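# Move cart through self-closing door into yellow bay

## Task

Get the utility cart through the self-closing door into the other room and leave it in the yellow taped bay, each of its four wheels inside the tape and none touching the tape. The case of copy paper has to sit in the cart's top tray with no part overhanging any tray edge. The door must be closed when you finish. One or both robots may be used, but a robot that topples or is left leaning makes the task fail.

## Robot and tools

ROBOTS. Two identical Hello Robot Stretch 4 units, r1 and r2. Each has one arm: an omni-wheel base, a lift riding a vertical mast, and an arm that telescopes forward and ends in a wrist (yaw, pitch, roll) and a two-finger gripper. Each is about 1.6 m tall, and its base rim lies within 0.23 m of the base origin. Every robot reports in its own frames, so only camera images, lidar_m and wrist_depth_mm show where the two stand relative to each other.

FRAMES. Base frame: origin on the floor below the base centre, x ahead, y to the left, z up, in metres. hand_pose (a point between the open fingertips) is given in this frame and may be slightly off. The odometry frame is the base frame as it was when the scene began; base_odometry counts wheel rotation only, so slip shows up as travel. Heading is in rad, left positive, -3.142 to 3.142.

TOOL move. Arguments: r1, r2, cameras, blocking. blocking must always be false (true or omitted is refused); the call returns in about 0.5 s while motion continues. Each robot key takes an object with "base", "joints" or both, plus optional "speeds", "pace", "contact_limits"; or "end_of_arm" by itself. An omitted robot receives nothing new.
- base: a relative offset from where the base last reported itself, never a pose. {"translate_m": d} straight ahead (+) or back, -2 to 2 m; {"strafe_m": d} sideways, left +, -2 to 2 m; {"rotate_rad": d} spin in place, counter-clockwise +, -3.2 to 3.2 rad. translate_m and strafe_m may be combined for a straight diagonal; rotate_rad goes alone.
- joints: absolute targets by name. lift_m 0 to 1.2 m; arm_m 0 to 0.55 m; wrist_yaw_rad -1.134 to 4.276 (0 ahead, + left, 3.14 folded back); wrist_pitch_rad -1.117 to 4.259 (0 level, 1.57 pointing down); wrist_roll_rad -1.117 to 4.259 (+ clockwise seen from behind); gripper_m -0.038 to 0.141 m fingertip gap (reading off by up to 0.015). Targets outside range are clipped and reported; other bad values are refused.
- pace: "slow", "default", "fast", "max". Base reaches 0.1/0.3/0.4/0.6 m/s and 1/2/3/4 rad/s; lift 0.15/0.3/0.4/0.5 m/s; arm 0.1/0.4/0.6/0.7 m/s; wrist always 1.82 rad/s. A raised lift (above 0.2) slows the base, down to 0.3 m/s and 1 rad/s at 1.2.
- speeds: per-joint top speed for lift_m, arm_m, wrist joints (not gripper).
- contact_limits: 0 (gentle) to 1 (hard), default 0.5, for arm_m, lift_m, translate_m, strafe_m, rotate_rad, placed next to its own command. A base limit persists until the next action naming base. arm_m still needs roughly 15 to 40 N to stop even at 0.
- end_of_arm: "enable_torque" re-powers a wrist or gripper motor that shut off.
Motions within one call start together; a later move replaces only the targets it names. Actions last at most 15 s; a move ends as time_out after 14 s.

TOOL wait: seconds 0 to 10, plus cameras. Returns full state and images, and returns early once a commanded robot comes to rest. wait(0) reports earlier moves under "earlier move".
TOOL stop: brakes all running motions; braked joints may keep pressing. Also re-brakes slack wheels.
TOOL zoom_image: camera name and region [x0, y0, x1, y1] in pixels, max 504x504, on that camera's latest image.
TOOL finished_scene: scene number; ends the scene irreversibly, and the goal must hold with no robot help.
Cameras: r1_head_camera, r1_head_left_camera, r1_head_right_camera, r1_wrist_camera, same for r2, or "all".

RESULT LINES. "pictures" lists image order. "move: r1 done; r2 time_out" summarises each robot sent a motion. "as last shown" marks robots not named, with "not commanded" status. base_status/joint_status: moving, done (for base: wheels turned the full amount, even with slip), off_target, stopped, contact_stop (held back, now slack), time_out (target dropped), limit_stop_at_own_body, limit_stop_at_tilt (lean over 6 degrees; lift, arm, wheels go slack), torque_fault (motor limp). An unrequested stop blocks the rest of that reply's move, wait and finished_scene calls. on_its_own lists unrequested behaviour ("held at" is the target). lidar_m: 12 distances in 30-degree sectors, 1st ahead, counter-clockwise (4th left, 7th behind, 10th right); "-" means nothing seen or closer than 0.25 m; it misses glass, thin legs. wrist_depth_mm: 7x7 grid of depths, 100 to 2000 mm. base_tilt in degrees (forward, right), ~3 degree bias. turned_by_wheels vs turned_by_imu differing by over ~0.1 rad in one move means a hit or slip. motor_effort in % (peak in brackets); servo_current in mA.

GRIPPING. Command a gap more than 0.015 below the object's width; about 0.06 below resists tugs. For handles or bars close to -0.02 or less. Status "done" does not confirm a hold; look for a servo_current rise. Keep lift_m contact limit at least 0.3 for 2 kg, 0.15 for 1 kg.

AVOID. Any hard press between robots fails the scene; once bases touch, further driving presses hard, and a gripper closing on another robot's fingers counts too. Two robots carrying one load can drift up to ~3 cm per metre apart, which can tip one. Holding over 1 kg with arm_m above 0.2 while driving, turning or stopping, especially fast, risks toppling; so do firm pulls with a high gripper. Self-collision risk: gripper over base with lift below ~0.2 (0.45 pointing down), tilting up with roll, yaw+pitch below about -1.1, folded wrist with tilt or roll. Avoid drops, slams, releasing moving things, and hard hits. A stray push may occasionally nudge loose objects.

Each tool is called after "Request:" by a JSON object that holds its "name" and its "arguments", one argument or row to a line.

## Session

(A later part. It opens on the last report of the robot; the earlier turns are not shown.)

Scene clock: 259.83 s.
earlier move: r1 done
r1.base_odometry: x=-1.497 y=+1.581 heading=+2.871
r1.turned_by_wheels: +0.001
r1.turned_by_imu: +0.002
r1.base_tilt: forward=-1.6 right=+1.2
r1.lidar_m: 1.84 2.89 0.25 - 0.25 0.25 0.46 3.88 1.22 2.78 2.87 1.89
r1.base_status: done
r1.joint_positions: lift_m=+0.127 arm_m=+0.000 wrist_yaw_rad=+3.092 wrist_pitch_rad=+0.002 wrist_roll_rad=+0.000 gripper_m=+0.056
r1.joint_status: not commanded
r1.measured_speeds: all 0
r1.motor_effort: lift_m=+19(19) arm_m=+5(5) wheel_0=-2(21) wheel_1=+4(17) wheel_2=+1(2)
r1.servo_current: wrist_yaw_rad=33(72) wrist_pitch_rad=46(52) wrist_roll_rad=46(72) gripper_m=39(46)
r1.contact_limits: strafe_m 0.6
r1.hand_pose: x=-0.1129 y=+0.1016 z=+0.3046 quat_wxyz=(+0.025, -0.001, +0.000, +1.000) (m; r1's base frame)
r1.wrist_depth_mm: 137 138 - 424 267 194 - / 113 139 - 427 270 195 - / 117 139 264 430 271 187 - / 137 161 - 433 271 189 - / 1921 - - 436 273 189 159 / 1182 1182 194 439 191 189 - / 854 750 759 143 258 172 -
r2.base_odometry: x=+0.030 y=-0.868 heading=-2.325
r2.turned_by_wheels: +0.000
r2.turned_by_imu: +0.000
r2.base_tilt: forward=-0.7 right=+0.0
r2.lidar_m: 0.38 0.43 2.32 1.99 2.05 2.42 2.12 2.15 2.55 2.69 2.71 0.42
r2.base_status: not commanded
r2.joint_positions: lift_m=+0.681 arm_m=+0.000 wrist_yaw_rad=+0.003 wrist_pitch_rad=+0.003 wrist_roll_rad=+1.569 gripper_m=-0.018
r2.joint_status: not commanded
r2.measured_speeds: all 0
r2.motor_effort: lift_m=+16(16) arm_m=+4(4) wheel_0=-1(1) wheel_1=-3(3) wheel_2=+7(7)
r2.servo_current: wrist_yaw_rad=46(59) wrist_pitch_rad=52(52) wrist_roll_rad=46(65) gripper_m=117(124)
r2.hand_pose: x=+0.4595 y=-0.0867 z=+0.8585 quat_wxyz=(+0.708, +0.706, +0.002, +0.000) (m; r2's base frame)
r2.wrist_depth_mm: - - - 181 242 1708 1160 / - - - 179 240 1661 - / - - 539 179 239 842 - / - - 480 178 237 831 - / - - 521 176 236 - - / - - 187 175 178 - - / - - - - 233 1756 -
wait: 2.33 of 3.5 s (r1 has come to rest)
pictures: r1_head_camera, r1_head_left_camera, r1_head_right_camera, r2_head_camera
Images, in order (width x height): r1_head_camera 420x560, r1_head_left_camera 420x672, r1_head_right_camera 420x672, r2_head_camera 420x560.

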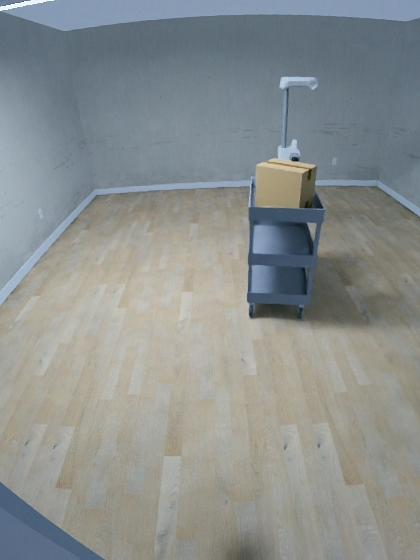

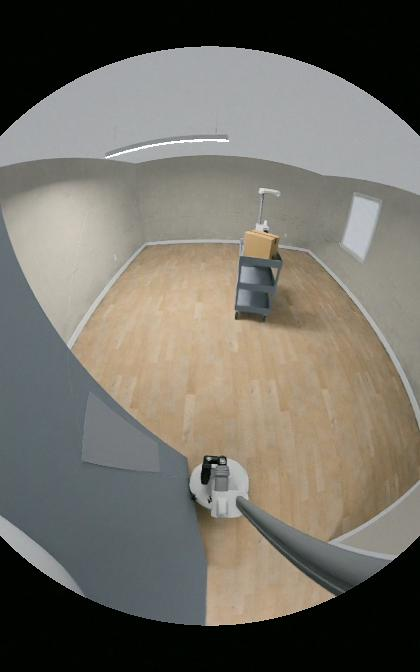

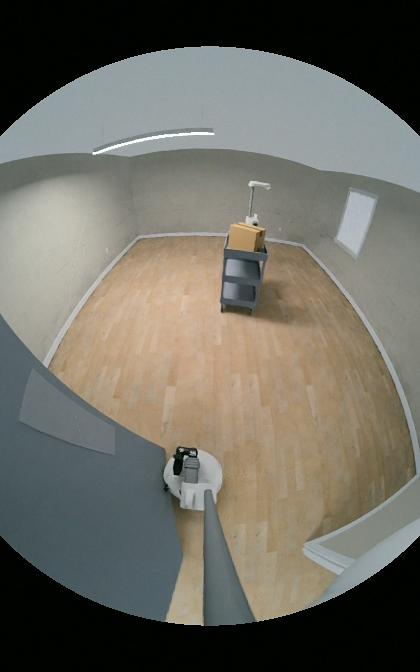

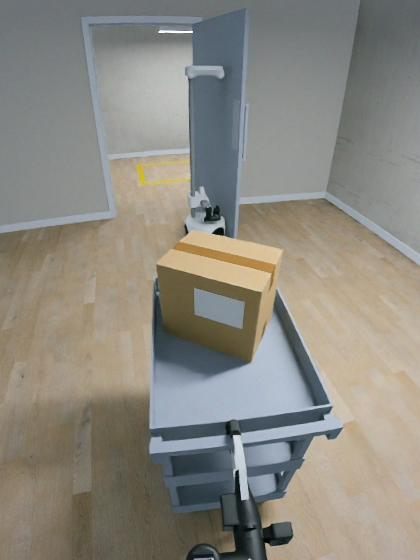

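Request:
{"name": "move", "arguments": {
  "blocking": false,
  "r1": {"base":{"strafe_m":0.25},"contact_limits":{"strafe_m":0.4}},
  "cameras": []
}}

Request:
{"name": "wait", "arguments": {
  "seconds": 3.5,
  "cameras": ["r1_head_left_camera","r1_head_right_camera","r1_head_camera","r2_head_camera"]
}}

Request:
{"name": "zoom_image", "arguments": {
  "camera": "r2_head_camera",
  "region": [60, 0, 280, 270]
}}

Scene clock: 264.77 s.
move: r1 contact_stop
r1.base_odometry: x=-1.500 y=+1.572 heading=+2.870
r1.turned_by_wheels: +0.000
r1.turned_by_imu: +0.001
r1.base_tilt: forward=-1.6 right=+1.2
r1.lidar_m: 1.84 2.89 0.25 - 0.26 0.25 0.46 3.88 1.22 2.77 2.86 1.87
r1.base_status: strafe_m contact_stop
r1.joint_positions: lift_m=+0.127 arm_m=+0.000 wrist_yaw_rad=+3.092 wrist_pitch_rad=+0.002 wrist_roll_rad=+0.000 gripper_m=+0.056
r1.joint_status: not commanded
r1.measured_speeds: translate_m=+0.002 strafe_m=-0.007 rotate_rad=+0.007 lift_m=+0.000 arm_m=+0.000 wrist_yaw_rad=+0.000 wrist_pitch_rad=+0.000 wrist_roll_rad=+0.000
r1.on_its_own: the wheels are slack since a contact_stop
r1.motor_effort: lift_m=+19(19) arm_m=+5(5) wheel_0=-3(30) wheel_1=+1(29) wheel_2=+1(8)
r1.servo_current: wrist_yaw_rad=52(78) wrist_pitch_rad=39(52) wrist_roll_rad=39(52) gripper_m=39(46)
r1.contact_limits: strafe_m 0.4
r1.hand_pose: x=-0.1129 y=+0.1016 z=+0.3046 quat_wxyz=(+0.025, -0.001, +0.000, +1.000) (m; r1's base frame)
r1.wrist_depth_mm: 136 138 - 427 270 195 - / 113 139 - 427 271 195 - / 117 139 264 427 271 187 - / 137 160 - 430 272 188 - / 1983 - - 433 273 189 160 / 1182 1182 193 439 191 189 - / 842 759 750 143 258 174 -
r2: as last shown
r2.base_tilt: forward=-0.7 right=+0.1
r2.lidar_m: 0.36 0.39 2.35 2.00 2.03 2.39 2.12 2.12 2.55 2.70 2.72 0.44
r2.servo_current: wrist_yaw_rad=39(46) wrist_pitch_rad=39(46) wrist_roll_rad=39(59) gripper_m=117(117)
r2.wrist_depth_mm: - - - 181 241 1756 1160 / - - - 180 238 1756 - / - - 539 179 239 842 - / - - 477 178 236 831 - / - - 517 177 236 - - / - - 187 175 178 - - / - - - - 233 1756 -
pictures: none
No camera images: "cameras" was empty.

not run: a stop that you did not command came earlier in this reply.

Scaled by 1.867 from the camera's 420x560 image, which has a finer 1200x1600 frame.

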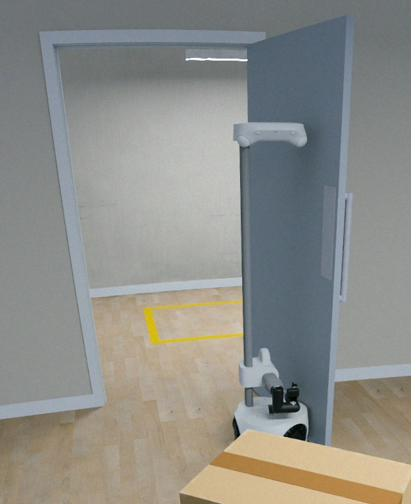

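Request:
{"name": "move", "arguments": {
  "blocking": false,
  "r1": {"base":{"strafe_m":-0.005},"contact_limits":{"strafe_m":0.8}},
  "r2": {"base":{"rotate_rad":0.27},"pace":"slow"},
  "cameras": []
}}

Request:
{"name": "wait", "arguments": {
  "seconds": 0.5,
  "cameras": []
}}

Request:
{"name": "wait", "arguments": {
  "seconds": 2,
  "cameras": ["r2_wrist_camera","r2_head_camera","r2_head_right_camera"]
}}

Scene clock: 283.73 s.
earlier move: r1 contact_stop
move: r1 moving; r2 moving
r1.base_odometry: x=-1.499 y=+1.577 heading=+2.870
r1.turned_by_wheels: +0.000
r1.turned_by_imu: +0.000
r1.base_tilt: forward=-1.6 right=+1.3
r1.lidar_m: 1.83 2.90 0.25 - 0.25 0.25 0.47 3.87 1.20 2.78 2.84 1.87
r1.base_status: earlier strafe_m contact_stop (by the wheels' count: +0.010 of +0.250); strafe_m moving
r1.joint_positions: lift_m=+0.127 arm_m=+0.000 wrist_yaw_rad=+3.092 wrist_pitch_rad=+0.002 wrist_roll_rad=+0.000 gripper_m=+0.056
r1.joint_status: not commanded
r1.measured_speeds: all 0
r1.motor_effort: lift_m=+19(19) arm_m=+5(5) wheel_0=-8(9) wheel_1=+6(6) wheel_2=+0(2)
r1.servo_current: wrist_yaw_rad=39(65) wrist_pitch_rad=39(46) wrist_roll_rad=59(59) gripper_m=46(46)
r1.contact_limits: strafe_m 0.8
r1.hand_pose: x=-0.1129 y=+0.1016 z=+0.3046 quat_wxyz=(+0.025, -0.001, +0.000, +1.000) (m; r1's base frame)
r1.wrist_depth_mm: 136 138 - 433 270 194 - / 112 138 - 433 271 195 - / 116 139 259 439 272 189 - / 136 159 - 439 274 189 - / 1983 - - 445 276 190 160 / 1205 1205 193 500 191 190 - / 842 750 750 143 259 173 -
r2.base_odometry: x=+0.030 y=-0.868 heading=-2.201
r2.turned_by_wheels: +0.124
r2.turned_by_imu: +0.120
r2.base_tilt: forward=-0.7 right=+0.1
r2.lidar_m: 0.39 3.25 2.21 2.02 2.06 2.29 2.10 2.19 2.83 2.69 2.75 0.43
r2.base_status: rotate_rad moving
r2.joint_positions: lift_m=+0.681 arm_m=+0.000 wrist_yaw_rad=-0.008 wrist_pitch_rad=+0.003 wrist_roll_rad=+1.569 gripper_m=-0.019
r2.joint_status: not commanded
r2.measured_speeds: translate_m=+0.003 strafe_m=+0.002 rotate_rad=+0.483 lift_m=+0.000 arm_m=+0.000 wrist_yaw_rad=+0.000 wrist_pitch_rad=+0.000 wrist_roll_rad=+0.000
r2.motor_effort: lift_m=+16(16) arm_m=+4(4) wheel_0=-11(15) wheel_1=-7(8) wheel_2=-14(14)
r2.servo_current: wrist_yaw_rad=65(65) wrist_pitch_rad=39(46) wrist_roll_rad=39(59) gripper_m=117(117)
r2.hand_pose: x=+0.4586 y=-0.0897 z=+0.8585 quat_wxyz=(+0.708, +0.706, -0.002, -0.004) (m; r2's base frame)
r2.wrist_depth_mm: - - - 163 221 1661 - / - - 591 165 223 778 - / - - 459 167 225 809 - / - - 496 228 228 820 - / - - 549 171 229 - - / - - 186 172 182 - - / - - - - 235 1863 504
pictures: none
No camera images: "cameras" was empty.

Scene clock: 283.87 s.
earlier move: r1 done; r2 moving
r1.base_odometry: x=-1.499 y=+1.577 heading=+2.870
r1.turned_by_wheels: +0.000
r1.turned_by_imu: +0.000
r1.base_tilt: forward=-1.6 right=+1.3
r1.lidar_m: 1.85 2.89 0.25 - 0.25 0.25 0.48 3.87 1.18 2.77 2.86 1.85
r1.base_status: done
r1.joint_positions: lift_m=+0.127 arm_m=+0.000 wrist_yaw_rad=+3.092 wrist_pitch_rad=+0.002 wrist_roll_rad=+0.000 gripper_m=+0.056
r1.joint_status: not commanded
r1.measured_speeds: all 0
r1.motor_effort: lift_m=+19(19) arm_m=+5(5) wheel_0=-8(9) wheel_1=+6(6) wheel_2=+1(2)
r1.servo_current: wrist_yaw_rad=59(65) wrist_pitch_rad=39(46) wrist_roll_rad=46(59) gripper_m=39(46)
r1.contact_limits: strafe_m 0.8
r1.hand_pose: x=-0.1129 y=+0.1016 z=+0.3046 quat_wxyz=(+0.025, -0.001, +0.000, +1.000) (m; r1's base frame)
r1.wrist_depth_mm: 136 138 - 433 270 195 - / 112 139 - 433 271 196 - / 116 140 260 436 274 188 - / 137 159 - 442 274 190 - / 1921 - - 442 274 190 160 / 1182 1182 193 500 191 189 - / 854 741 759 143 259 173 -
r2.base_odometry: x=+0.030 y=-0.868 heading=-2.138
r2.turned_by_wheels: +0.064
r2.turned_by_imu: +0.062
r2.base_tilt: forward=-0.7 right=+0.0
r2.lidar_m: 0.41 2.99 2.17 2.00 2.07 2.25 2.12 2.20 2.80 2.69 0.50 0.42
r2.base_status: rotate_rad moving
r2.joint_positions: lift_m=+0.681 arm_m=+0.000 wrist_yaw_rad=-0.008 wrist_pitch_rad=+0.003 wrist_roll_rad=+1.569 gripper_m=-0.019
r2.joint_status: not commanded
r2.measured_speeds: translate_m=+0.000 strafe_m=+0.000 rotate_rad=+0.425 lift_m=+0.000 arm_m=+0.000 wrist_yaw_rad=+0.000 wrist_pitch_rad=-0.001 wrist_roll_rad=+0.000
r2.motor_effort: lift_m=+16(16) arm_m=+4(4) wheel_0=-8(15) wheel_1=-3(9) wheel_2=-10(14)
r2.servo_current: wrist_yaw_rad=52(65) wrist_pitch_rad=39(46) wrist_roll_rad=46(59) gripper_m=104(117)
r2.hand_pose: x=+0.4586 y=-0.0897 z=+0.8585 quat_wxyz=(+0.708, +0.706, -0.002, -0.004) (m; r2's base frame)
r2.wrist_depth_mm: - - - 146 202 683 - / - - 466 151 208 - - / - 477 455 155 213 788 - / - - 517 159 220 820 - / - - 603 165 228 - - / - - 185 170 181 1661 496 / - - - - 240 1708 1205
wait: 0.13 of 0.5 s (r1 has come to rest)
pictures: none
No camera images: "cameras" was empty.

Scene clock: 284.57 s.
earlier move: r2 done
r1.base_odometry: x=-1.499 y=+1.577 heading=+2.870
r1.turned_by_wheels: +0.000
r1.turned_by_imu: +0.000
r1.base_tilt: forward=-1.6 right=+1.3
r1.lidar_m: 1.86 2.87 0.25 - 0.25 0.25 0.47 3.88 1.21 2.78 2.86 1.83
r1.base_status: done
r1.joint_positions: lift_m=+0.127 arm_m=+0.000 wrist_yaw_rad=+3.092 wrist_pitch_rad=+0.002 wrist_roll_rad=+0.000 gripper_m=+0.056
r1.joint_status: not commanded
r1.measured_speeds: all 0
r1.motor_effort: lift_m=+19(19) arm_m=+5(5) wheel_0=-7(9) wheel_1=+6(6) wheel_2=+1(2)
r1.servo_current: wrist_yaw_rad=46(65) wrist_pitch_rad=39(52) wrist_roll_rad=59(59) gripper_m=39(46)
r1.contact_limits: strafe_m 0.8
r1.hand_pose: x=-0.1129 y=+0.1016 z=+0.3046 quat_wxyz=(+0.025, -0.001, +0.000, +1.000) (m; r1's base frame)
r1.wrist_depth_mm: 136 138 - 430 271 195 - / 113 139 - 439 272 196 - / 116 139 258 442 273 188 - / 136 158 - 442 274 189 - / 1921 - - 449 276 190 160 / 1205 1182 194 500 191 189 - / 854 759 750 143 260 174 -
r2.base_odometry: x=+0.030 y=-0.868 heading=-2.056
r2.turned_by_wheels: +0.081
r2.turned_by_imu: +0.079
r2.base_tilt: forward=-0.6 right=+0.1
r2.lidar_m: 0.42 2.77 2.13 1.99 2.16 2.19 2.12 2.24 2.76 2.68 0.43 0.38
r2.base_status: done
r2.joint_positions: lift_m=+0.681 arm_m=+0.000 wrist_yaw_rad=-0.001 wrist_pitch_rad=+0.000 wrist_roll_rad=+1.569 gripper_m=-0.019
r2.joint_status: not commanded
r2.measured_speeds: all 0
r2.motor_effort: lift_m=+16(16) arm_m=+4(4) wheel_0=-3(15) wheel_1=-5(9) wheel_2=-8(14)
r2.servo_current: wrist_yaw_rad=39(65) wrist_pitch_rad=39(46) wrist_roll_rad=52(59) gripper_m=91(117)
r2.hand_pose: x=+0.4592 y=-0.0876 z=+0.8592 quat_wxyz=(+0.708, +0.706, +0.000, +0.000) (m; r2's base frame)
r2.wrist_depth_mm: - 452 430 121 173 - - / - 418 407 126 183 - - / - - 477 135 195 - - / - - 574 144 206 - - / - - - 154 220 1808 - / - - 188 166 180 1661 492 / - - - - 252 1921 1229
wait: 0.70 of 2 s (r2 has come to rest)
pictures: r2_head_camera, r2_head_right_camera, r2_wrist_camera
Images, in order (width x height): r2_head_camera 420x560, r2_head_right_camera 420x672, r2_wrist_camera 616x392.

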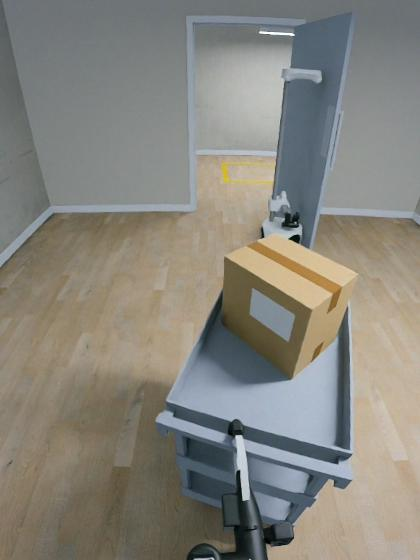

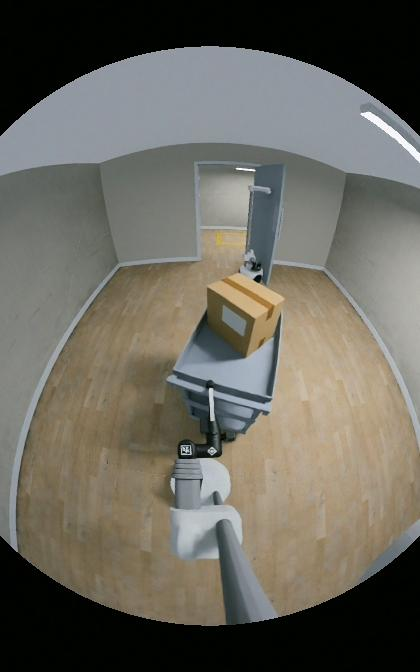

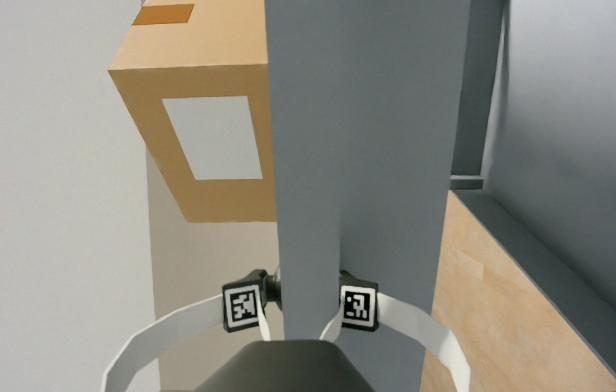

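Request:
{"name": "move", "arguments": {
  "blocking": false,
  "r1": {"base":{"translate_m":0.2},"pace":"slow","contact_limits":{"translate_m":0.6}},
  "cameras": []
}}

Request:
{"name": "wait", "arguments": {
  "seconds": 3,
  "cameras": ["r1_head_left_camera","r1_head_right_camera"]
}}

Request:
{"name": "move", "arguments": {
  "blocking": false,
  "r1": {"base":{"strafe_m":0.2},"pace":"slow","contact_limits":{"strafe_m":0.5}},
  "cameras": []
}}

Request:
{"name": "wait", "arguments": {
  "seconds": 4,
  "cameras": ["r1_head_left_camera","r1_head_right_camera","r2_head_camera"]
}}

Scene clock: 313.00 s.
move: r1 moving
r1.base_odometry: x=-1.511 y=+1.581 heading=+2.871
r1.turned_by_wheels: +0.001
r1.turned_by_imu: +0.000
r1.base_tilt: forward=-1.6 right=+1.3
r1.lidar_m: 1.85 2.90 0.25 - 0.25 0.25 0.47 3.91 1.21 2.76 2.85 1.83
r1.base_status: translate_m moving
r1.joint_positions: lift_m=+0.127 arm_m=+0.000 wrist_yaw_rad=+3.092 wrist_pitch_rad=+0.002 wrist_roll_rad=+0.000 gripper_m=+0.056
r1.joint_status: not commanded
r1.measured_speeds: translate_m=+0.049 strafe_m=+0.000 rotate_rad=+0.000 lift_m=+0.000 arm_m=+0.000 wrist_yaw_rad=+0.000 wrist_pitch_rad=+0.000 wrist_roll_rad=+0.000
r1.motor_effort: lift_m=+19(19) arm_m=+5(5) wheel_0=+2(6) wheel_1=+7(11) wheel_2=-3(7)
r1.servo_current: wrist_yaw_rad=39(59) wrist_pitch_rad=39(52) wrist_roll_rad=39(59) gripper_m=46(46)
r1.contact_limits: translate_m 0.6
r1.hand_pose: x=-0.1129 y=+0.1016 z=+0.3046 quat_wxyz=(+0.025, -0.001, +0.000, +1.000) (m; r1's base frame)
r1.wrist_depth_mm: 136 138 - 436 271 195 - / 112 139 - 445 272 196 - / 116 140 259 442 273 189 - / 136 158 - 445 274 189 - / 1983 - - 449 276 190 160 / 1182 1205 195 452 191 189 - / 842 759 750 143 259 173 -
r2: as last shown
r2.turned_by_wheels: +0.000
r2.turned_by_imu: +0.000
r2.base_tilt: forward=-0.7 right=+0.1
r2.lidar_m: 0.43 2.81 2.11 2.02 2.17 2.19 2.13 2.26 2.76 2.69 0.42 0.38
r2.motor_effort: lift_m=+16(16) arm_m=+4(4) wheel_0=-3(4) wheel_1=-5(5) wheel_2=-8(8)
r2.servo_current: wrist_yaw_rad=46(59) wrist_pitch_rad=39(46) wrist_roll_rad=39(65) gripper_m=85(98)
r2.wrist_depth_mm: - 455 433 121 173 - - / - 418 410 126 183 - - / - - 480 136 195 - - / - - 580 144 207 - - / - - - 154 221 1808 - / - - 188 165 180 1708 496 / - - - - 252 - 1255
pictures: none
No camera images: "cameras" was empty.

Scene clock: 315.80 s.
earlier move: r1 done
r1.base_odometry: x=-1.691 y=+1.631 heading=+2.871
r1.turned_by_wheels: +0.000
r1.turned_by_imu: +0.000
r1.base_tilt: forward=-1.6 right=+1.3
r1.lidar_m: 1.66 2.85 2.06 1.96 0.25 0.25 0.54 1.34 1.37 2.76 2.84 1.64
r1.base_status: done
r1.joint_positions: lift_m=+0.127 arm_m=+0.000 wrist_yaw_rad=+3.092 wrist_pitch_rad=+0.002 wrist_roll_rad=+0.000 gripper_m=+0.056
r1.joint_status: not commanded
r1.measured_speeds: all 0
r1.motor_effort: lift_m=+19(19) arm_m=+5(5) wheel_0=+1(6) wheel_1=+7(11) wheel_2=-2(7)
r1.servo_current: wrist_yaw_rad=59(65) wrist_pitch_rad=46(52) wrist_roll_rad=39(65) gripper_m=39(46)
r1.contact_limits: translate_m 0.6
r1.hand_pose: x=-0.1129 y=+0.1016 z=+0.3046 quat_wxyz=(+0.025, -0.001, +0.000, +1.000) (m; r1's base frame)
r1.wrist_depth_mm: 136 138 - 466 277 195 - / 113 139 - 477 281 196 - / 116 139 264 480 282 189 - / 136 159 - 484 283 189 - / 1921 - - 488 285 190 159 / 1182 1182 195 492 191 190 - / 842 741 759 143 266 172 -
r2.base_odometry: x=+0.030 y=-0.868 heading=-2.056
r2.turned_by_wheels: +0.000
r2.turned_by_imu: +0.000
r2.base_tilt: forward=-0.6 right=+0.1
r2.lidar_m: 0.44 2.82 2.12 2.00 2.16 2.20 2.13 2.23 2.77 2.69 0.44 0.40
r2.base_status: not commanded
r2.joint_positions: lift_m=+0.681 arm_m=+0.000 wrist_yaw_rad=-0.001 wrist_pitch_rad=+0.000 wrist_roll_rad=+1.569 gripper_m=-0.019
r2.joint_status: not commanded
r2.measured_speeds: all 0
r2.motor_effort: lift_m=+16(16) arm_m=+4(4) wheel_0=-3(4) wheel_1=-5(6) wheel_2=-8(8)
r2.servo_current: wrist_yaw_rad=39(59) wrist_pitch_rad=39(46) wrist_roll_rad=39(65) gripper_m=91(98)
r2.hand_pose: x=+0.4592 y=-0.0876 z=+0.8592 quat_wxyz=(+0.708, +0.706, +0.000, +0.000) (m; r2's base frame)
r2.wrist_depth_mm: - 455 433 121 174 - - / - 418 407 126 183 - - / - - 477 135 195 - - / - - 580 145 207 - - / - - - 154 220 1808 - / - - 189 166 180 1661 496 / - - - - 252 - 1229
wait: 2.80 of 3 s (r1 has come to rest)
pictures: r1_head_left_camera, r1_head_right_camera
Images, in order (width x height): r1_head_left_camera 420x672, r1_head_right_camera 420x672.

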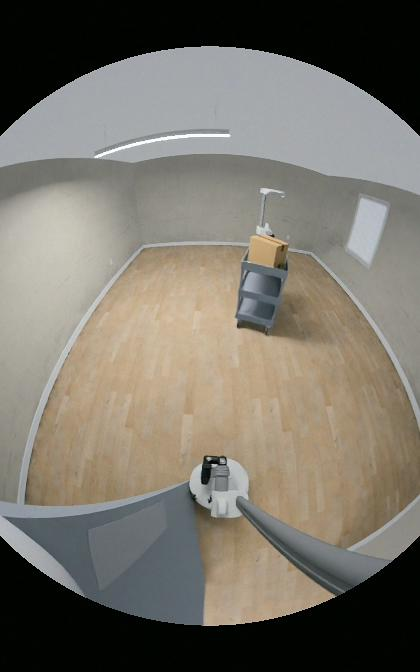

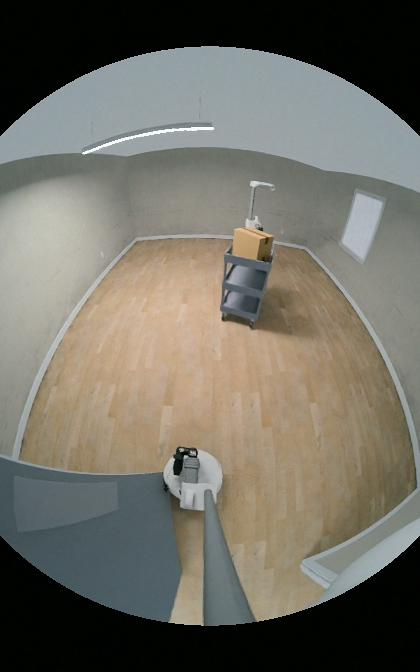

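Scene clock: 316.30 s.
move: r1 moving
r1.base_odometry: x=-1.695 y=+1.617 heading=+2.871
r1.turned_by_wheels: +0.000
r1.turned_by_imu: +0.000
r1.base_tilt: forward=-1.6 right=+1.3
r1.lidar_m: 1.67 2.86 2.03 1.95 0.25 0.25 0.50 1.34 1.38 2.78 2.87 1.66
r1.base_status: strafe_m moving
r1.joint_positions: lift_m=+0.127 arm_m=+0.000 wrist_yaw_rad=+3.092 wrist_pitch_rad=+0.002 wrist_roll_rad=+0.000 gripper_m=+0.056
r1.joint_status: not commanded
r1.measured_speeds: translate_m=+0.000 strafe_m=+0.056 rotate_rad=+0.000 lift_m=+0.000 arm_m=+0.000 wrist_yaw_rad=+0.000 wrist_pitch_rad=+0.000 wrist_roll_rad=+0.000
r1.motor_effort: lift_m=+19(19) arm_m=+5(5) wheel_0=-10(11) wheel_1=+12(13) wheel_2=+0(2)
r1.servo_current: wrist_yaw_rad=46(65) wrist_pitch_rad=39(46) wrist_roll_rad=39(52) gripper_m=46(46)
r1.contact_limits: strafe_m 0.5
r1.hand_pose: x=-0.1129 y=+0.1016 z=+0.3046 quat_wxyz=(+0.025, -0.001, +0.000, +1.000) (m; r1's base frame)
r1.wrist_depth_mm: 136 138 - 413 274 196 - / 113 139 - 462 297 196 - / 116 140 259 466 279 189 - / 136 159 - 469 281 190 - / 1983 - - 477 282 190 159 / 1182 1182 193 477 191 189 - / 854 759 759 143 264 173 -
r2: as last shown
r2.base_tilt: forward=-0.7 right=+0.1
r2.lidar_m: 0.42 2.75 2.13 2.02 2.17 2.22 2.13 2.27 2.77 2.69 0.45 0.37
r2.servo_current: wrist_yaw_rad=52(59) wrist_pitch_rad=46(46) wrist_roll_rad=39(59) gripper_m=85(91)
r2.wrist_depth_mm: - 452 430 121 174 - - / - 418 407 126 183 - - / - - 480 135 196 - - / - - 574 144 207 - - / - - - 154 220 1808 - / - - 189 166 180 1708 496 / - - - - 252 - 1255
pictures: none
No camera images: "cameras" was empty.

Scene clock: 317.60 s.
earlier move: r1 contact_stop
r1.base_odometry: x=-1.709 y=+1.568 heading=+2.887
r1.turned_by_wheels: +0.017
r1.turned_by_imu: +0.001
r1.base_tilt: forward=-1.6 right=+1.3
r1.lidar_m: 1.67 2.81 2.01 1.92 0.25 0.25 0.48 1.38 1.41 2.82 2.93 1.66
r1.base_status: strafe_m contact_stop (by the wheels' count: +0.065 of +0.200)
r1.joint_positions: lift_m=+0.127 arm_m=+0.000 wrist_yaw_rad=+3.092 wrist_pitch_rad=+0.002 wrist_roll_rad=+0.000 gripper_m=+0.056
r1.joint_status: not commanded
r1.measured_speeds: all 0
r1.on_its_own: the wheels are slack since a contact_stop
r1.motor_effort: lift_m=+19(19) arm_m=+4(5) wheel_0=+0(26) wheel_1=+0(28) wheel_2=+0(9)
r1.servo_current: wrist_yaw_rad=39(78) wrist_pitch_rad=46(46) wrist_roll_rad=65(65) gripper_m=39(52)
r1.contact_limits: strafe_m 0.5
r1.hand_pose: x=-0.1128 y=+0.1017 z=+0.3046 quat_wxyz=(+0.025, -0.001, +0.000, +1.000) (m; r1's base frame)
r1.wrist_depth_mm: 136 138 - 445 276 197 - / 110 138 - 445 276 190 - / 113 138 242 449 278 191 - / 135 152 - 455 279 192 - / 1983 - - 452 281 192 162 / 1182 1205 193 462 191 192 162 / 854 750 759 143 266 176 -
r2.base_odometry: x=+0.030 y=-0.868 heading=-2.056
r2.turned_by_wheels: +0.000
r2.turned_by_imu: +0.000
r2.base_tilt: forward=-0.7 right=+0.0
r2.lidar_m: 0.41 2.78 2.11 2.00 2.13 2.21 2.14 2.24 2.78 2.68 0.44 0.38
r2.base_status: not commanded
r2.joint_positions: lift_m=+0.681 arm_m=+0.000 wrist_yaw_rad=-0.001 wrist_pitch_rad=+0.000 wrist_roll_rad=+1.569 gripper_m=-0.019
r2.joint_status: not commanded
r2.measured_speeds: all 0
r2.motor_effort: lift_m=+16(16) arm_m=+4(4) wheel_0=-3(4) wheel_1=-5(6) wheel_2=-8(8)
r2.servo_current: wrist_yaw_rad=33(59) wrist_pitch_rad=39(46) wrist_roll_rad=65(65) gripper_m=91(98)
r2.hand_pose: x=+0.4592 y=-0.0876 z=+0.8592 quat_wxyz=(+0.708, +0.706, +0.000, +0.000) (m; r2's base frame)
r2.wrist_depth_mm: - 455 433 121 174 - - / - 418 407 126 183 - - / - - 477 135 195 - - / - - 580 144 207 - - / - - - 154 220 1921 - / - - 188 166 180 1708 500 / - - - - 250 - 1255
wait: 1.30 of 4 s (r1 has come to rest)
pictures: r1_head_left_camera, r1_head_right_camera, r2_head_camera
Images, in order (width x height): r1_head_left_camera 420x672, r1_head_right_camera 420x672, r2_head_camera 420x560.

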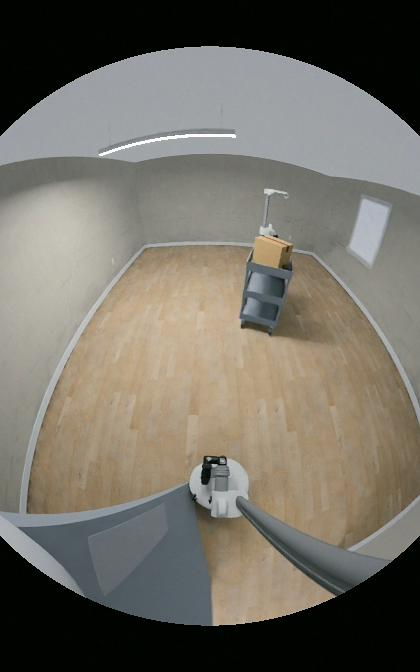

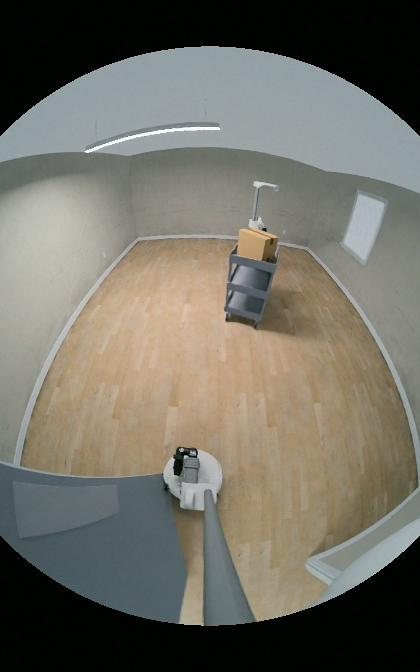

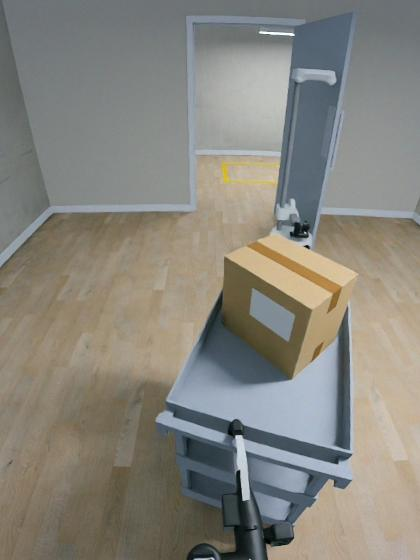

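Request:
{"name": "move", "arguments": {
  "blocking": false,
  "r1": {"base":{"translate_m":0.15},"pace":"slow","contact_limits":{"translate_m":0.6}},
  "cameras": []
}}

Request:
{"name": "wait", "arguments": {
  "seconds": 3,
  "cameras": ["r1_head_left_camera","r1_head_right_camera"]
}}

Request:
{"name": "move", "arguments": {
  "blocking": false,
  "r1": {"base":{"strafe_m":0.06},"pace":"slow","contact_limits":{"strafe_m":0.5}},
  "cameras": []
}}

Request:
{"name": "wait", "arguments": {
  "seconds": 2,
  "cameras": ["r1_head_left_camera","r1_head_right_camera","r2_head_camera"]
}}

Scene clock: 330.07 s.
move: r1 moving
r1.base_odometry: x=-1.721 y=+1.571 heading=+2.888
r1.turned_by_wheels: +0.000
r1.turned_by_imu: +0.000
r1.base_tilt: forward=-1.6 right=+1.2
r1.lidar_m: 1.67 2.79 2.01 1.91 0.25 0.25 0.47 1.39 1.41 2.82 2.89 1.66
r1.base_status: translate_m moving
r1.joint_positions: lift_m=+0.127 arm_m=+0.000 wrist_yaw_rad=+3.092 wrist_pitch_rad=+0.002 wrist_roll_rad=+0.000 gripper_m=+0.056
r1.joint_status: not commanded
r1.measured_speeds: translate_m=+0.049 strafe_m=+0.000 rotate_rad=-0.002 lift_m=+0.000 arm_m=+0.000 wrist_yaw_rad=+0.000 wrist_pitch_rad=+0.000 wrist_roll_rad=+0.000
r1.motor_effort: lift_m=+19(19) arm_m=+4(4) wheel_0=+4(5) wheel_1=+9(10) wheel_2=-5(6)
r1.servo_current: wrist_yaw_rad=39(65) wrist_pitch_rad=39(52) wrist_roll_rad=52(59) gripper_m=33(46)
r1.contact_limits: translate_m 0.6
r1.hand_pose: x=-0.1128 y=+0.1017 z=+0.3046 quat_wxyz=(+0.025, -0.001, +0.000, +1.000) (m; r1's base frame)
r1.wrist_depth_mm: 136 138 - 445 277 198 - / 109 138 - 445 277 190 - / 113 139 243 452 279 190 - / 135 153 - 455 281 192 - / 1921 - - 459 281 193 162 / 1205 1255 193 462 191 192 162 / 854 750 759 143 265 176 -
r2: as last shown
r2.lidar_m: 0.40 2.76 2.12 2.02 2.16 2.20 2.14 2.26 2.78 2.69 0.45 0.38
r2.motor_effort: lift_m=+16(16) arm_m=+4(4) wheel_0=-3(4) wheel_1=-5(5) wheel_2=-8(8)
r2.servo_current: wrist_yaw_rad=33(59) wrist_pitch_rad=39(46) wrist_roll_rad=46(52) gripper_m=98(98)
r2.wrist_depth_mm: - 452 433 121 174 - - / - 418 407 126 183 - - / - - 480 136 195 - - / - - 580 144 207 - - / - - - 154 220 1808 - / - - 189 166 180 1661 492 / - - - - 252 - 1229
pictures: none
No camera images: "cameras" was empty.

Scene clock: 332.33 s.
earlier move: r1 done
r1.base_odometry: x=-1.855 y=+1.606 heading=+2.888
r1.turned_by_wheels: +0.000
r1.turned_by_imu: +0.000
r1.base_tilt: forward=-1.6 right=+1.3
r1.lidar_m: 1.54 2.81 2.01 1.90 0.29 0.25 0.43 1.47 1.62 2.80 2.90 1.52
r1.base_status: done
r1.joint_positions: lift_m=+0.127 arm_m=+0.000 wrist_yaw_rad=+3.092 wrist_pitch_rad=+0.002 wrist_roll_rad=+0.000 gripper_m=+0.056
r1.joint_status: not commanded
r1.measured_speeds: all 0
r1.motor_effort: lift_m=+19(19) arm_m=+4(4) wheel_0=-2(5) wheel_1=+3(10) wheel_2=+1(6)
r1.servo_current: wrist_yaw_rad=46(85) wrist_pitch_rad=46(52) wrist_roll_rad=52(65) gripper_m=46(52)
r1.contact_limits: translate_m 0.6
r1.hand_pose: x=-0.1128 y=+0.1017 z=+0.3046 quat_wxyz=(+0.025, -0.001, +0.000, +1.000) (m; r1's base frame)
r1.wrist_depth_mm: - 138 - 366 263 - - / 110 138 - 373 264 - - / 116 139 245 377 264 - - / 135 153 - 382 263 - - / 1983 - - 384 265 - - / 1205 1229 193 387 188 1138 1118 / 854 759 750 143 264 778 820
r2.base_odometry: x=+0.030 y=-0.868 heading=-2.056
r2.turned_by_wheels: +0.000
r2.turned_by_imu: +0.000
r2.base_tilt: forward=-0.7 right=+0.0
r2.lidar_m: 0.40 2.76 2.13 2.02 2.16 2.22 2.14 2.24 2.77 2.68 0.45 0.37
r2.base_status: not commanded
r2.joint_positions: lift_m=+0.681 arm_m=+0.000 wrist_yaw_rad=-0.001 wrist_pitch_rad=+0.000 wrist_roll_rad=+1.569 gripper_m=-0.019
r2.joint_status: not commanded
r2.measured_speeds: all 0
r2.motor_effort: lift_m=+16(16) arm_m=+4(4) wheel_0=-3(4) wheel_1=-5(5) wheel_2=-8(8)
r2.servo_current: wrist_yaw_rad=39(59) wrist_pitch_rad=39(46) wrist_roll_rad=39(65) gripper_m=91(98)
r2.hand_pose: x=+0.4592 y=-0.0876 z=+0.8592 quat_wxyz=(+0.708, +0.706, +0.000, +0.000) (m; r2's base frame)
r2.wrist_depth_mm: - 459 430 121 173 - - / - 418 410 126 183 - - / - - 477 135 195 - - / - - 574 145 206 - - / - - - 154 221 1863 - / - - 189 166 180 1708 496 / - - - - 252 - 1229
wait: 2.27 of 3 s (r1 has come to rest)
pictures: r1_head_left_camera, r1_head_right_camera
Images, in order (width x height): r1_head_left_camera 420x672, r1_head_right_camera 420x672.

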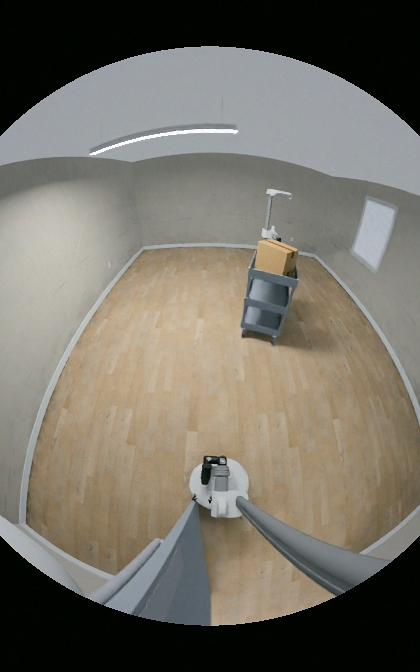

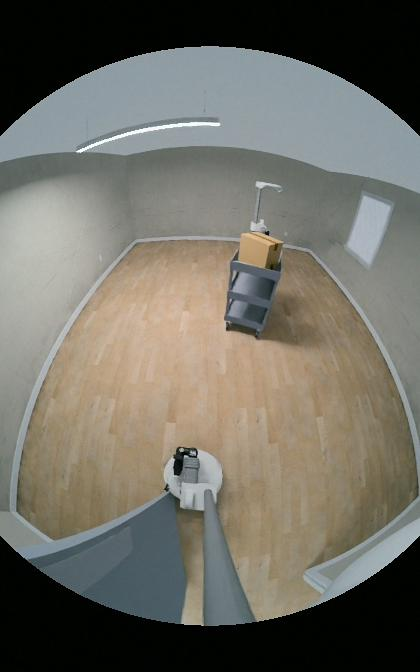

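Scene clock: 332.83 s.
move: r1 moving
r1.base_odometry: x=-1.858 y=+1.592 heading=+2.887
r1.turned_by_wheels: +0.000
r1.turned_by_imu: +0.000
r1.base_tilt: forward=-1.6 right=+1.3
r1.lidar_m: 1.54 2.80 1.99 1.90 0.28 0.25 0.40 1.49 1.62 2.83 2.92 1.54
r1.base_status: strafe_m moving
r1.joint_positions: lift_m=+0.127 arm_m=+0.000 wrist_yaw_rad=+3.092 wrist_pitch_rad=+0.002 wrist_roll_rad=+0.000 gripper_m=+0.056
r1.joint_status: not commanded
r1.measured_speeds: translate_m=+0.001 strafe_m=+0.056 rotate_rad=-0.003 lift_m=+0.000 arm_m=+0.000 wrist_yaw_rad=+0.000 wrist_pitch_rad=+0.000 wrist_roll_rad=+0.000
r1.motor_effort: lift_m=+19(19) arm_m=+4(4) wheel_0=-14(14) wheel_1=+9(11) wheel_2=+2(3)
r1.servo_current: wrist_yaw_rad=59(59) wrist_pitch_rad=39(52) wrist_roll_rad=46(59) gripper_m=39(46)
r1.contact_limits: strafe_m 0.5
r1.hand_pose: x=-0.1128 y=+0.1017 z=+0.3046 quat_wxyz=(+0.025, -0.001, +0.000, +1.000) (m; r1's base frame)
r1.wrist_depth_mm: - 138 - 353 262 - - / 110 138 - 404 263 - - / 116 139 245 364 263 - - / 136 153 - 364 266 - - / 1921 - - 368 267 - - / 1182 1205 193 373 187 1118 1098 / 854 750 750 143 267 778 820
r2: as last shown
r2.base_tilt: forward=-0.7 right=+0.1
r2.lidar_m: 0.42 2.78 2.11 2.01 2.14 2.20 2.12 2.28 2.81 2.68 0.44 0.38
r2.servo_current: wrist_yaw_rad=39(52) wrist_pitch_rad=39(46) wrist_roll_rad=52(52) gripper_m=85(91)
r2.wrist_depth_mm: - 455 430 121 173 - - / - 421 404 126 183 - - / - - 473 136 195 - - / - - 574 144 207 - - / - - - 154 220 1808 - / - - 189 166 181 1708 500 / - - - - 252 - 1229
pictures: none
No camera images: "cameras" was empty.

Scene clock: 334.07 s.
earlier move: r1 done
r1.base_odometry: x=-1.870 y=+1.548 heading=+2.887
r1.turned_by_wheels: +0.000
r1.turned_by_imu: +0.000
r1.base_tilt: forward=-1.6 right=+1.3
r1.lidar_m: 1.55 2.74 1.94 1.85 0.28 0.25 0.39 1.51 1.57 2.86 2.97 1.55
r1.base_status: done
r1.joint_positions: lift_m=+0.127 arm_m=+0.000 wrist_yaw_rad=+3.092 wrist_pitch_rad=+0.002 wrist_roll_rad=+0.000 gripper_m=+0.056
r1.joint_status: not commanded
r1.measured_speeds: all 0
r1.motor_effort: lift_m=+19(19) arm_m=+4(4) wheel_0=-9(15) wheel_1=+4(11) wheel_2=+3(5)
r1.servo_current: wrist_yaw_rad=59(72) wrist_pitch_rad=39(52) wrist_roll_rad=59(65) gripper_m=39(46)
r1.contact_limits: strafe_m 0.5
r1.hand_pose: x=-0.1128 y=+0.1017 z=+0.3046 quat_wxyz=(+0.025, -0.001, +0.000, +1.000) (m; r1's base frame)
r1.wrist_depth_mm: - 138 - 351 268 - - / 110 138 - 357 270 - - / 116 139 213 364 270 - - / 135 153 287 359 270 - - / 1983 - - 366 270 - - / 1205 1229 193 368 187 1138 1118 / 842 750 759 143 273 778 820
r2.base_odometry: x=+0.030 y=-0.868 heading=-2.056
r2.turned_by_wheels: +0.000
r2.turned_by_imu: +0.000
r2.base_tilt: forward=-0.7 right=+0.0
r2.lidar_m: 0.42 2.77 2.10 2.01 2.15 2.20 2.14 2.25 2.78 2.69 0.42 0.39
r2.base_status: not commanded
r2.joint_positions: lift_m=+0.681 arm_m=+0.000 wrist_yaw_rad=-0.001 wrist_pitch_rad=+0.000 wrist_roll_rad=+1.569 gripper_m=-0.019
r2.joint_status: not commanded
r2.measured_speeds: all 0
r2.motor_effort: lift_m=+16(16) arm_m=+3(4) wheel_0=-3(4) wheel_1=-5(6) wheel_2=-7(8)
r2.servo_current: wrist_yaw_rad=39(59) wrist_pitch_rad=39(46) wrist_roll_rad=39(52) gripper_m=91(98)
r2.hand_pose: x=+0.4592 y=-0.0876 z=+0.8592 quat_wxyz=(+0.708, +0.706, +0.000, +0.000) (m; r2's base frame)
r2.wrist_depth_mm: - 455 433 121 173 - - / - 418 404 127 183 - - / - - 477 136 195 - - / - - 574 144 208 - - / - - - 154 220 1863 - / - - 188 165 180 1708 492 / - - - - 252 - 1229
wait: 1.23 of 2 s (r1 has come to rest)
pictures: r1_head_left_camera, r1_head_right_camera, r2_head_camera
Images, in order (width x height): r1_head_left_camera 420x672, r1_head_right_camera 420x672, r2_head_camera 420x560.

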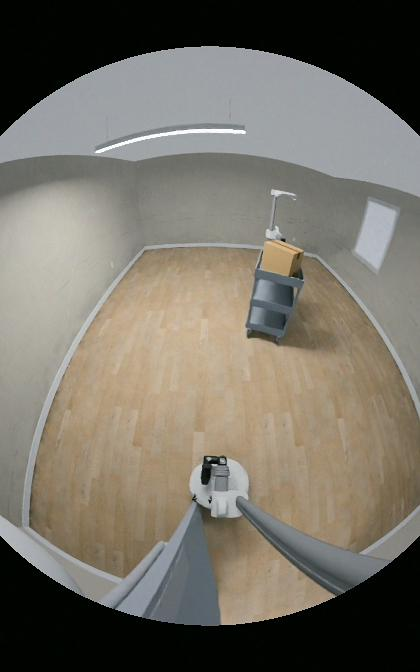

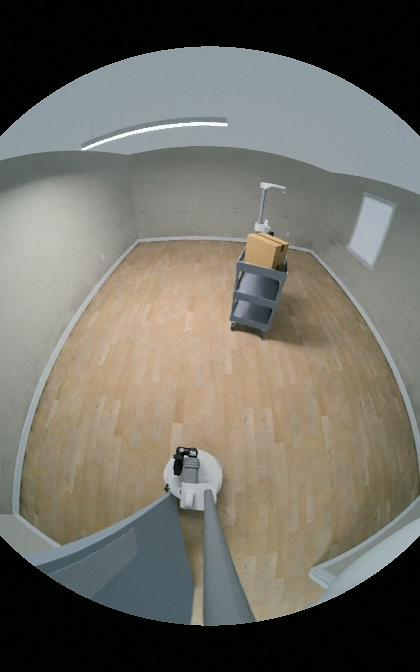

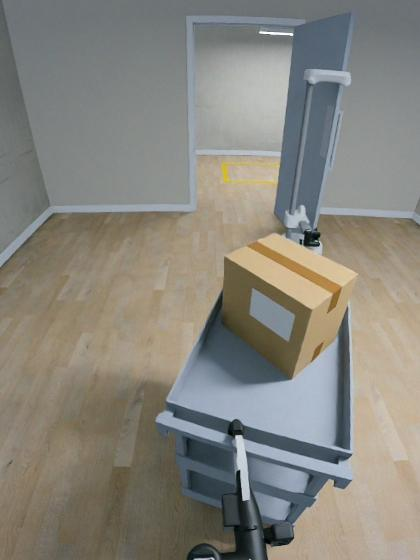

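Request:
{"name": "move", "arguments": {
  "blocking": false,
  "r2": {"base":{"strafe_m":-0.18},"pace":"slow"},
  "cameras": []
}}

Request:
{"name": "wait", "arguments": {
  "seconds": 3.5,
  "cameras": ["r2_wrist_camera","r2_head_camera"]
}}

Scene clock: 338.73 s.
move: r2 moving
r1: as last shown
r1.lidar_m: 1.55 2.73 1.95 1.86 0.30 0.25 0.38 1.52 1.59 2.86 2.96 1.55
r1.motor_effort: lift_m=+19(19) arm_m=+4(4) wheel_0=-9(10) wheel_1=+4(4) wheel_2=+3(3)
r1.servo_current: wrist_yaw_rad=59(78) wrist_pitch_rad=46(46) wrist_roll_rad=52(65) gripper_m=39(46)
r1.contact_limits: strafe_m 0.5
r1.wrist_depth_mm: - 138 - 353 267 - - / 110 138 - 357 268 - - / 116 139 212 362 268 - - / 135 153 285 362 270 - - / 1983 - - 366 268 - - / 1182 1205 193 368 188 1138 1138 / 854 759 750 143 274 778 820
r2.base_odometry: x=+0.018 y=-0.861 heading=-2.056
r2.turned_by_wheels: +0.000
r2.turned_by_imu: +0.001
r2.base_tilt: forward=-0.7 right=+0.1
r2.lidar_m: 0.42 2.79 2.09 2.04 2.18 2.21 2.12 2.27 2.76 2.67 0.47 0.38
r2.base_status: strafe_m moving
r2.joint_positions: lift_m=+0.681 arm_m=+0.000 wrist_yaw_rad=-0.001 wrist_pitch_rad=+0.000 wrist_roll_rad=+1.569 gripper_m=-0.019
r2.joint_status: not commanded
r2.measured_speeds: translate_m=+0.001 strafe_m=-0.056 rotate_rad=-0.003 lift_m=+0.000 arm_m=+0.000 wrist_yaw_rad=+0.000 wrist_pitch_rad=+0.000 wrist_roll_rad=+0.000
r2.motor_effort: lift_m=+16(16) arm_m=+4(4) wheel_0=+9(11) wheel_1=-8(10) wheel_2=-1(5)
r2.servo_current: wrist_yaw_rad=59(59) wrist_pitch_rad=39(39) wrist_roll_rad=39(52) gripper_m=85(98)
r2.hand_pose: x=+0.4592 y=-0.0876 z=+0.8592 quat_wxyz=(+0.708, +0.706, +0.000, +0.000) (m; r2's base frame)
r2.wrist_depth_mm: - - 439 122 174 - - / - 415 407 127 184 - - / - - 473 136 195 - - / - - 574 145 208 - - / - - - 154 220 1808 - / - - 188 165 179 1708 500 / - - - - 250 - 1205
pictures: none
No camera images: "cameras" was empty.

Scene clock: 341.17 s.
earlier move: r2 done
r1.base_odometry: x=-1.870 y=+1.548 heading=+2.887
r1.turned_by_wheels: +0.000
r1.turned_by_imu: +0.000
r1.base_tilt: forward=-1.6 right=+1.3
r1.lidar_m: 1.44 2.75 1.96 1.84 0.27 0.25 0.38 1.54 1.63 2.87 2.97 1.47
r1.base_status: not commanded
r1.joint_positions: lift_m=+0.127 arm_m=+0.000 wrist_yaw_rad=+3.092 wrist_pitch_rad=+0.002 wrist_roll_rad=+0.000 gripper_m=+0.056
r1.joint_status: not commanded
r1.measured_speeds: all 0
r1.motor_effort: lift_m=+19(19) arm_m=+4(4) wheel_0=-10(10) wheel_1=+4(4) wheel_2=+3(3)
r1.servo_current: wrist_yaw_rad=52(78) wrist_pitch_rad=46(52) wrist_roll_rad=46(65) gripper_m=39(52)
r1.contact_limits: strafe_m 0.5
r1.hand_pose: x=-0.1128 y=+0.1017 z=+0.3046 quat_wxyz=(+0.025, -0.001, +0.000, +1.000) (m; r1's base frame)
r1.wrist_depth_mm: - 138 - 353 270 - - / 109 138 - 359 270 - - / 116 139 212 359 270 - - / 135 153 287 362 270 - - / 1983 - - 368 271 - - / 1205 1205 193 368 187 1138 1098 / 842 750 750 143 272 778 798
r2.base_odometry: x=-0.129 y=-0.784 heading=-2.056
r2.turned_by_wheels: +0.000
r2.turned_by_imu: +0.000
r2.base_tilt: forward=-0.7 right=+0.1
r2.lidar_m: 0.41 2.98 2.28 2.19 2.36 2.22 2.14 2.24 2.60 2.52 2.67 0.42
r2.base_status: done
r2.joint_positions: lift_m=+0.681 arm_m=+0.000 wrist_yaw_rad=+0.003 wrist_pitch_rad=+0.000 wrist_roll_rad=+1.569 gripper_m=-0.019
r2.joint_status: not commanded
r2.measured_speeds: all 0
r2.motor_effort: lift_m=+16(16) arm_m=+4(4) wheel_0=+5(14) wheel_1=-4(10) wheel_2=+0(5)
r2.servo_current: wrist_yaw_rad=46(65) wrist_pitch_rad=46(46) wrist_roll_rad=46(59) gripper_m=98(98)
r2.hand_pose: x=+0.4595 y=-0.0866 z=+0.8593 quat_wxyz=(+0.708, +0.706, +0.001, +0.001) (m; r2's base frame)
r2.wrist_depth_mm: - - - 154 210 1537 - / - - 539 158 214 - - / - - 455 161 219 - - / - - 500 163 223 809 - / - - 569 167 229 - - / - - 190 172 180 1708 - / - - - - 236 - 1229
wait: 2.43 of 3.5 s (r2 has come to rest)
pictures: r2_head_camera, r2_wrist_camera
Images, in order (width x height): r2_head_camera 420x560, r2_wrist_camera 616x392.

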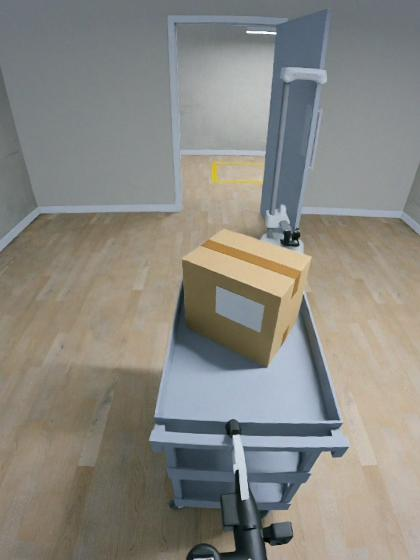

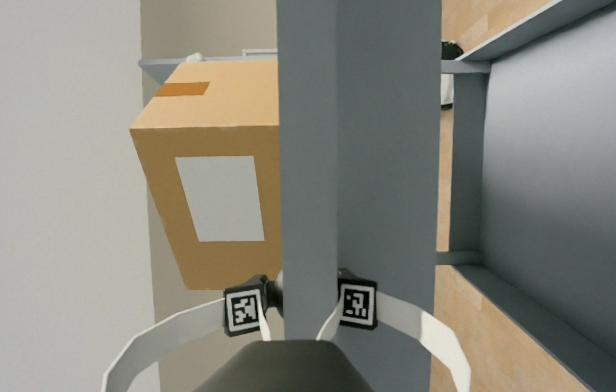

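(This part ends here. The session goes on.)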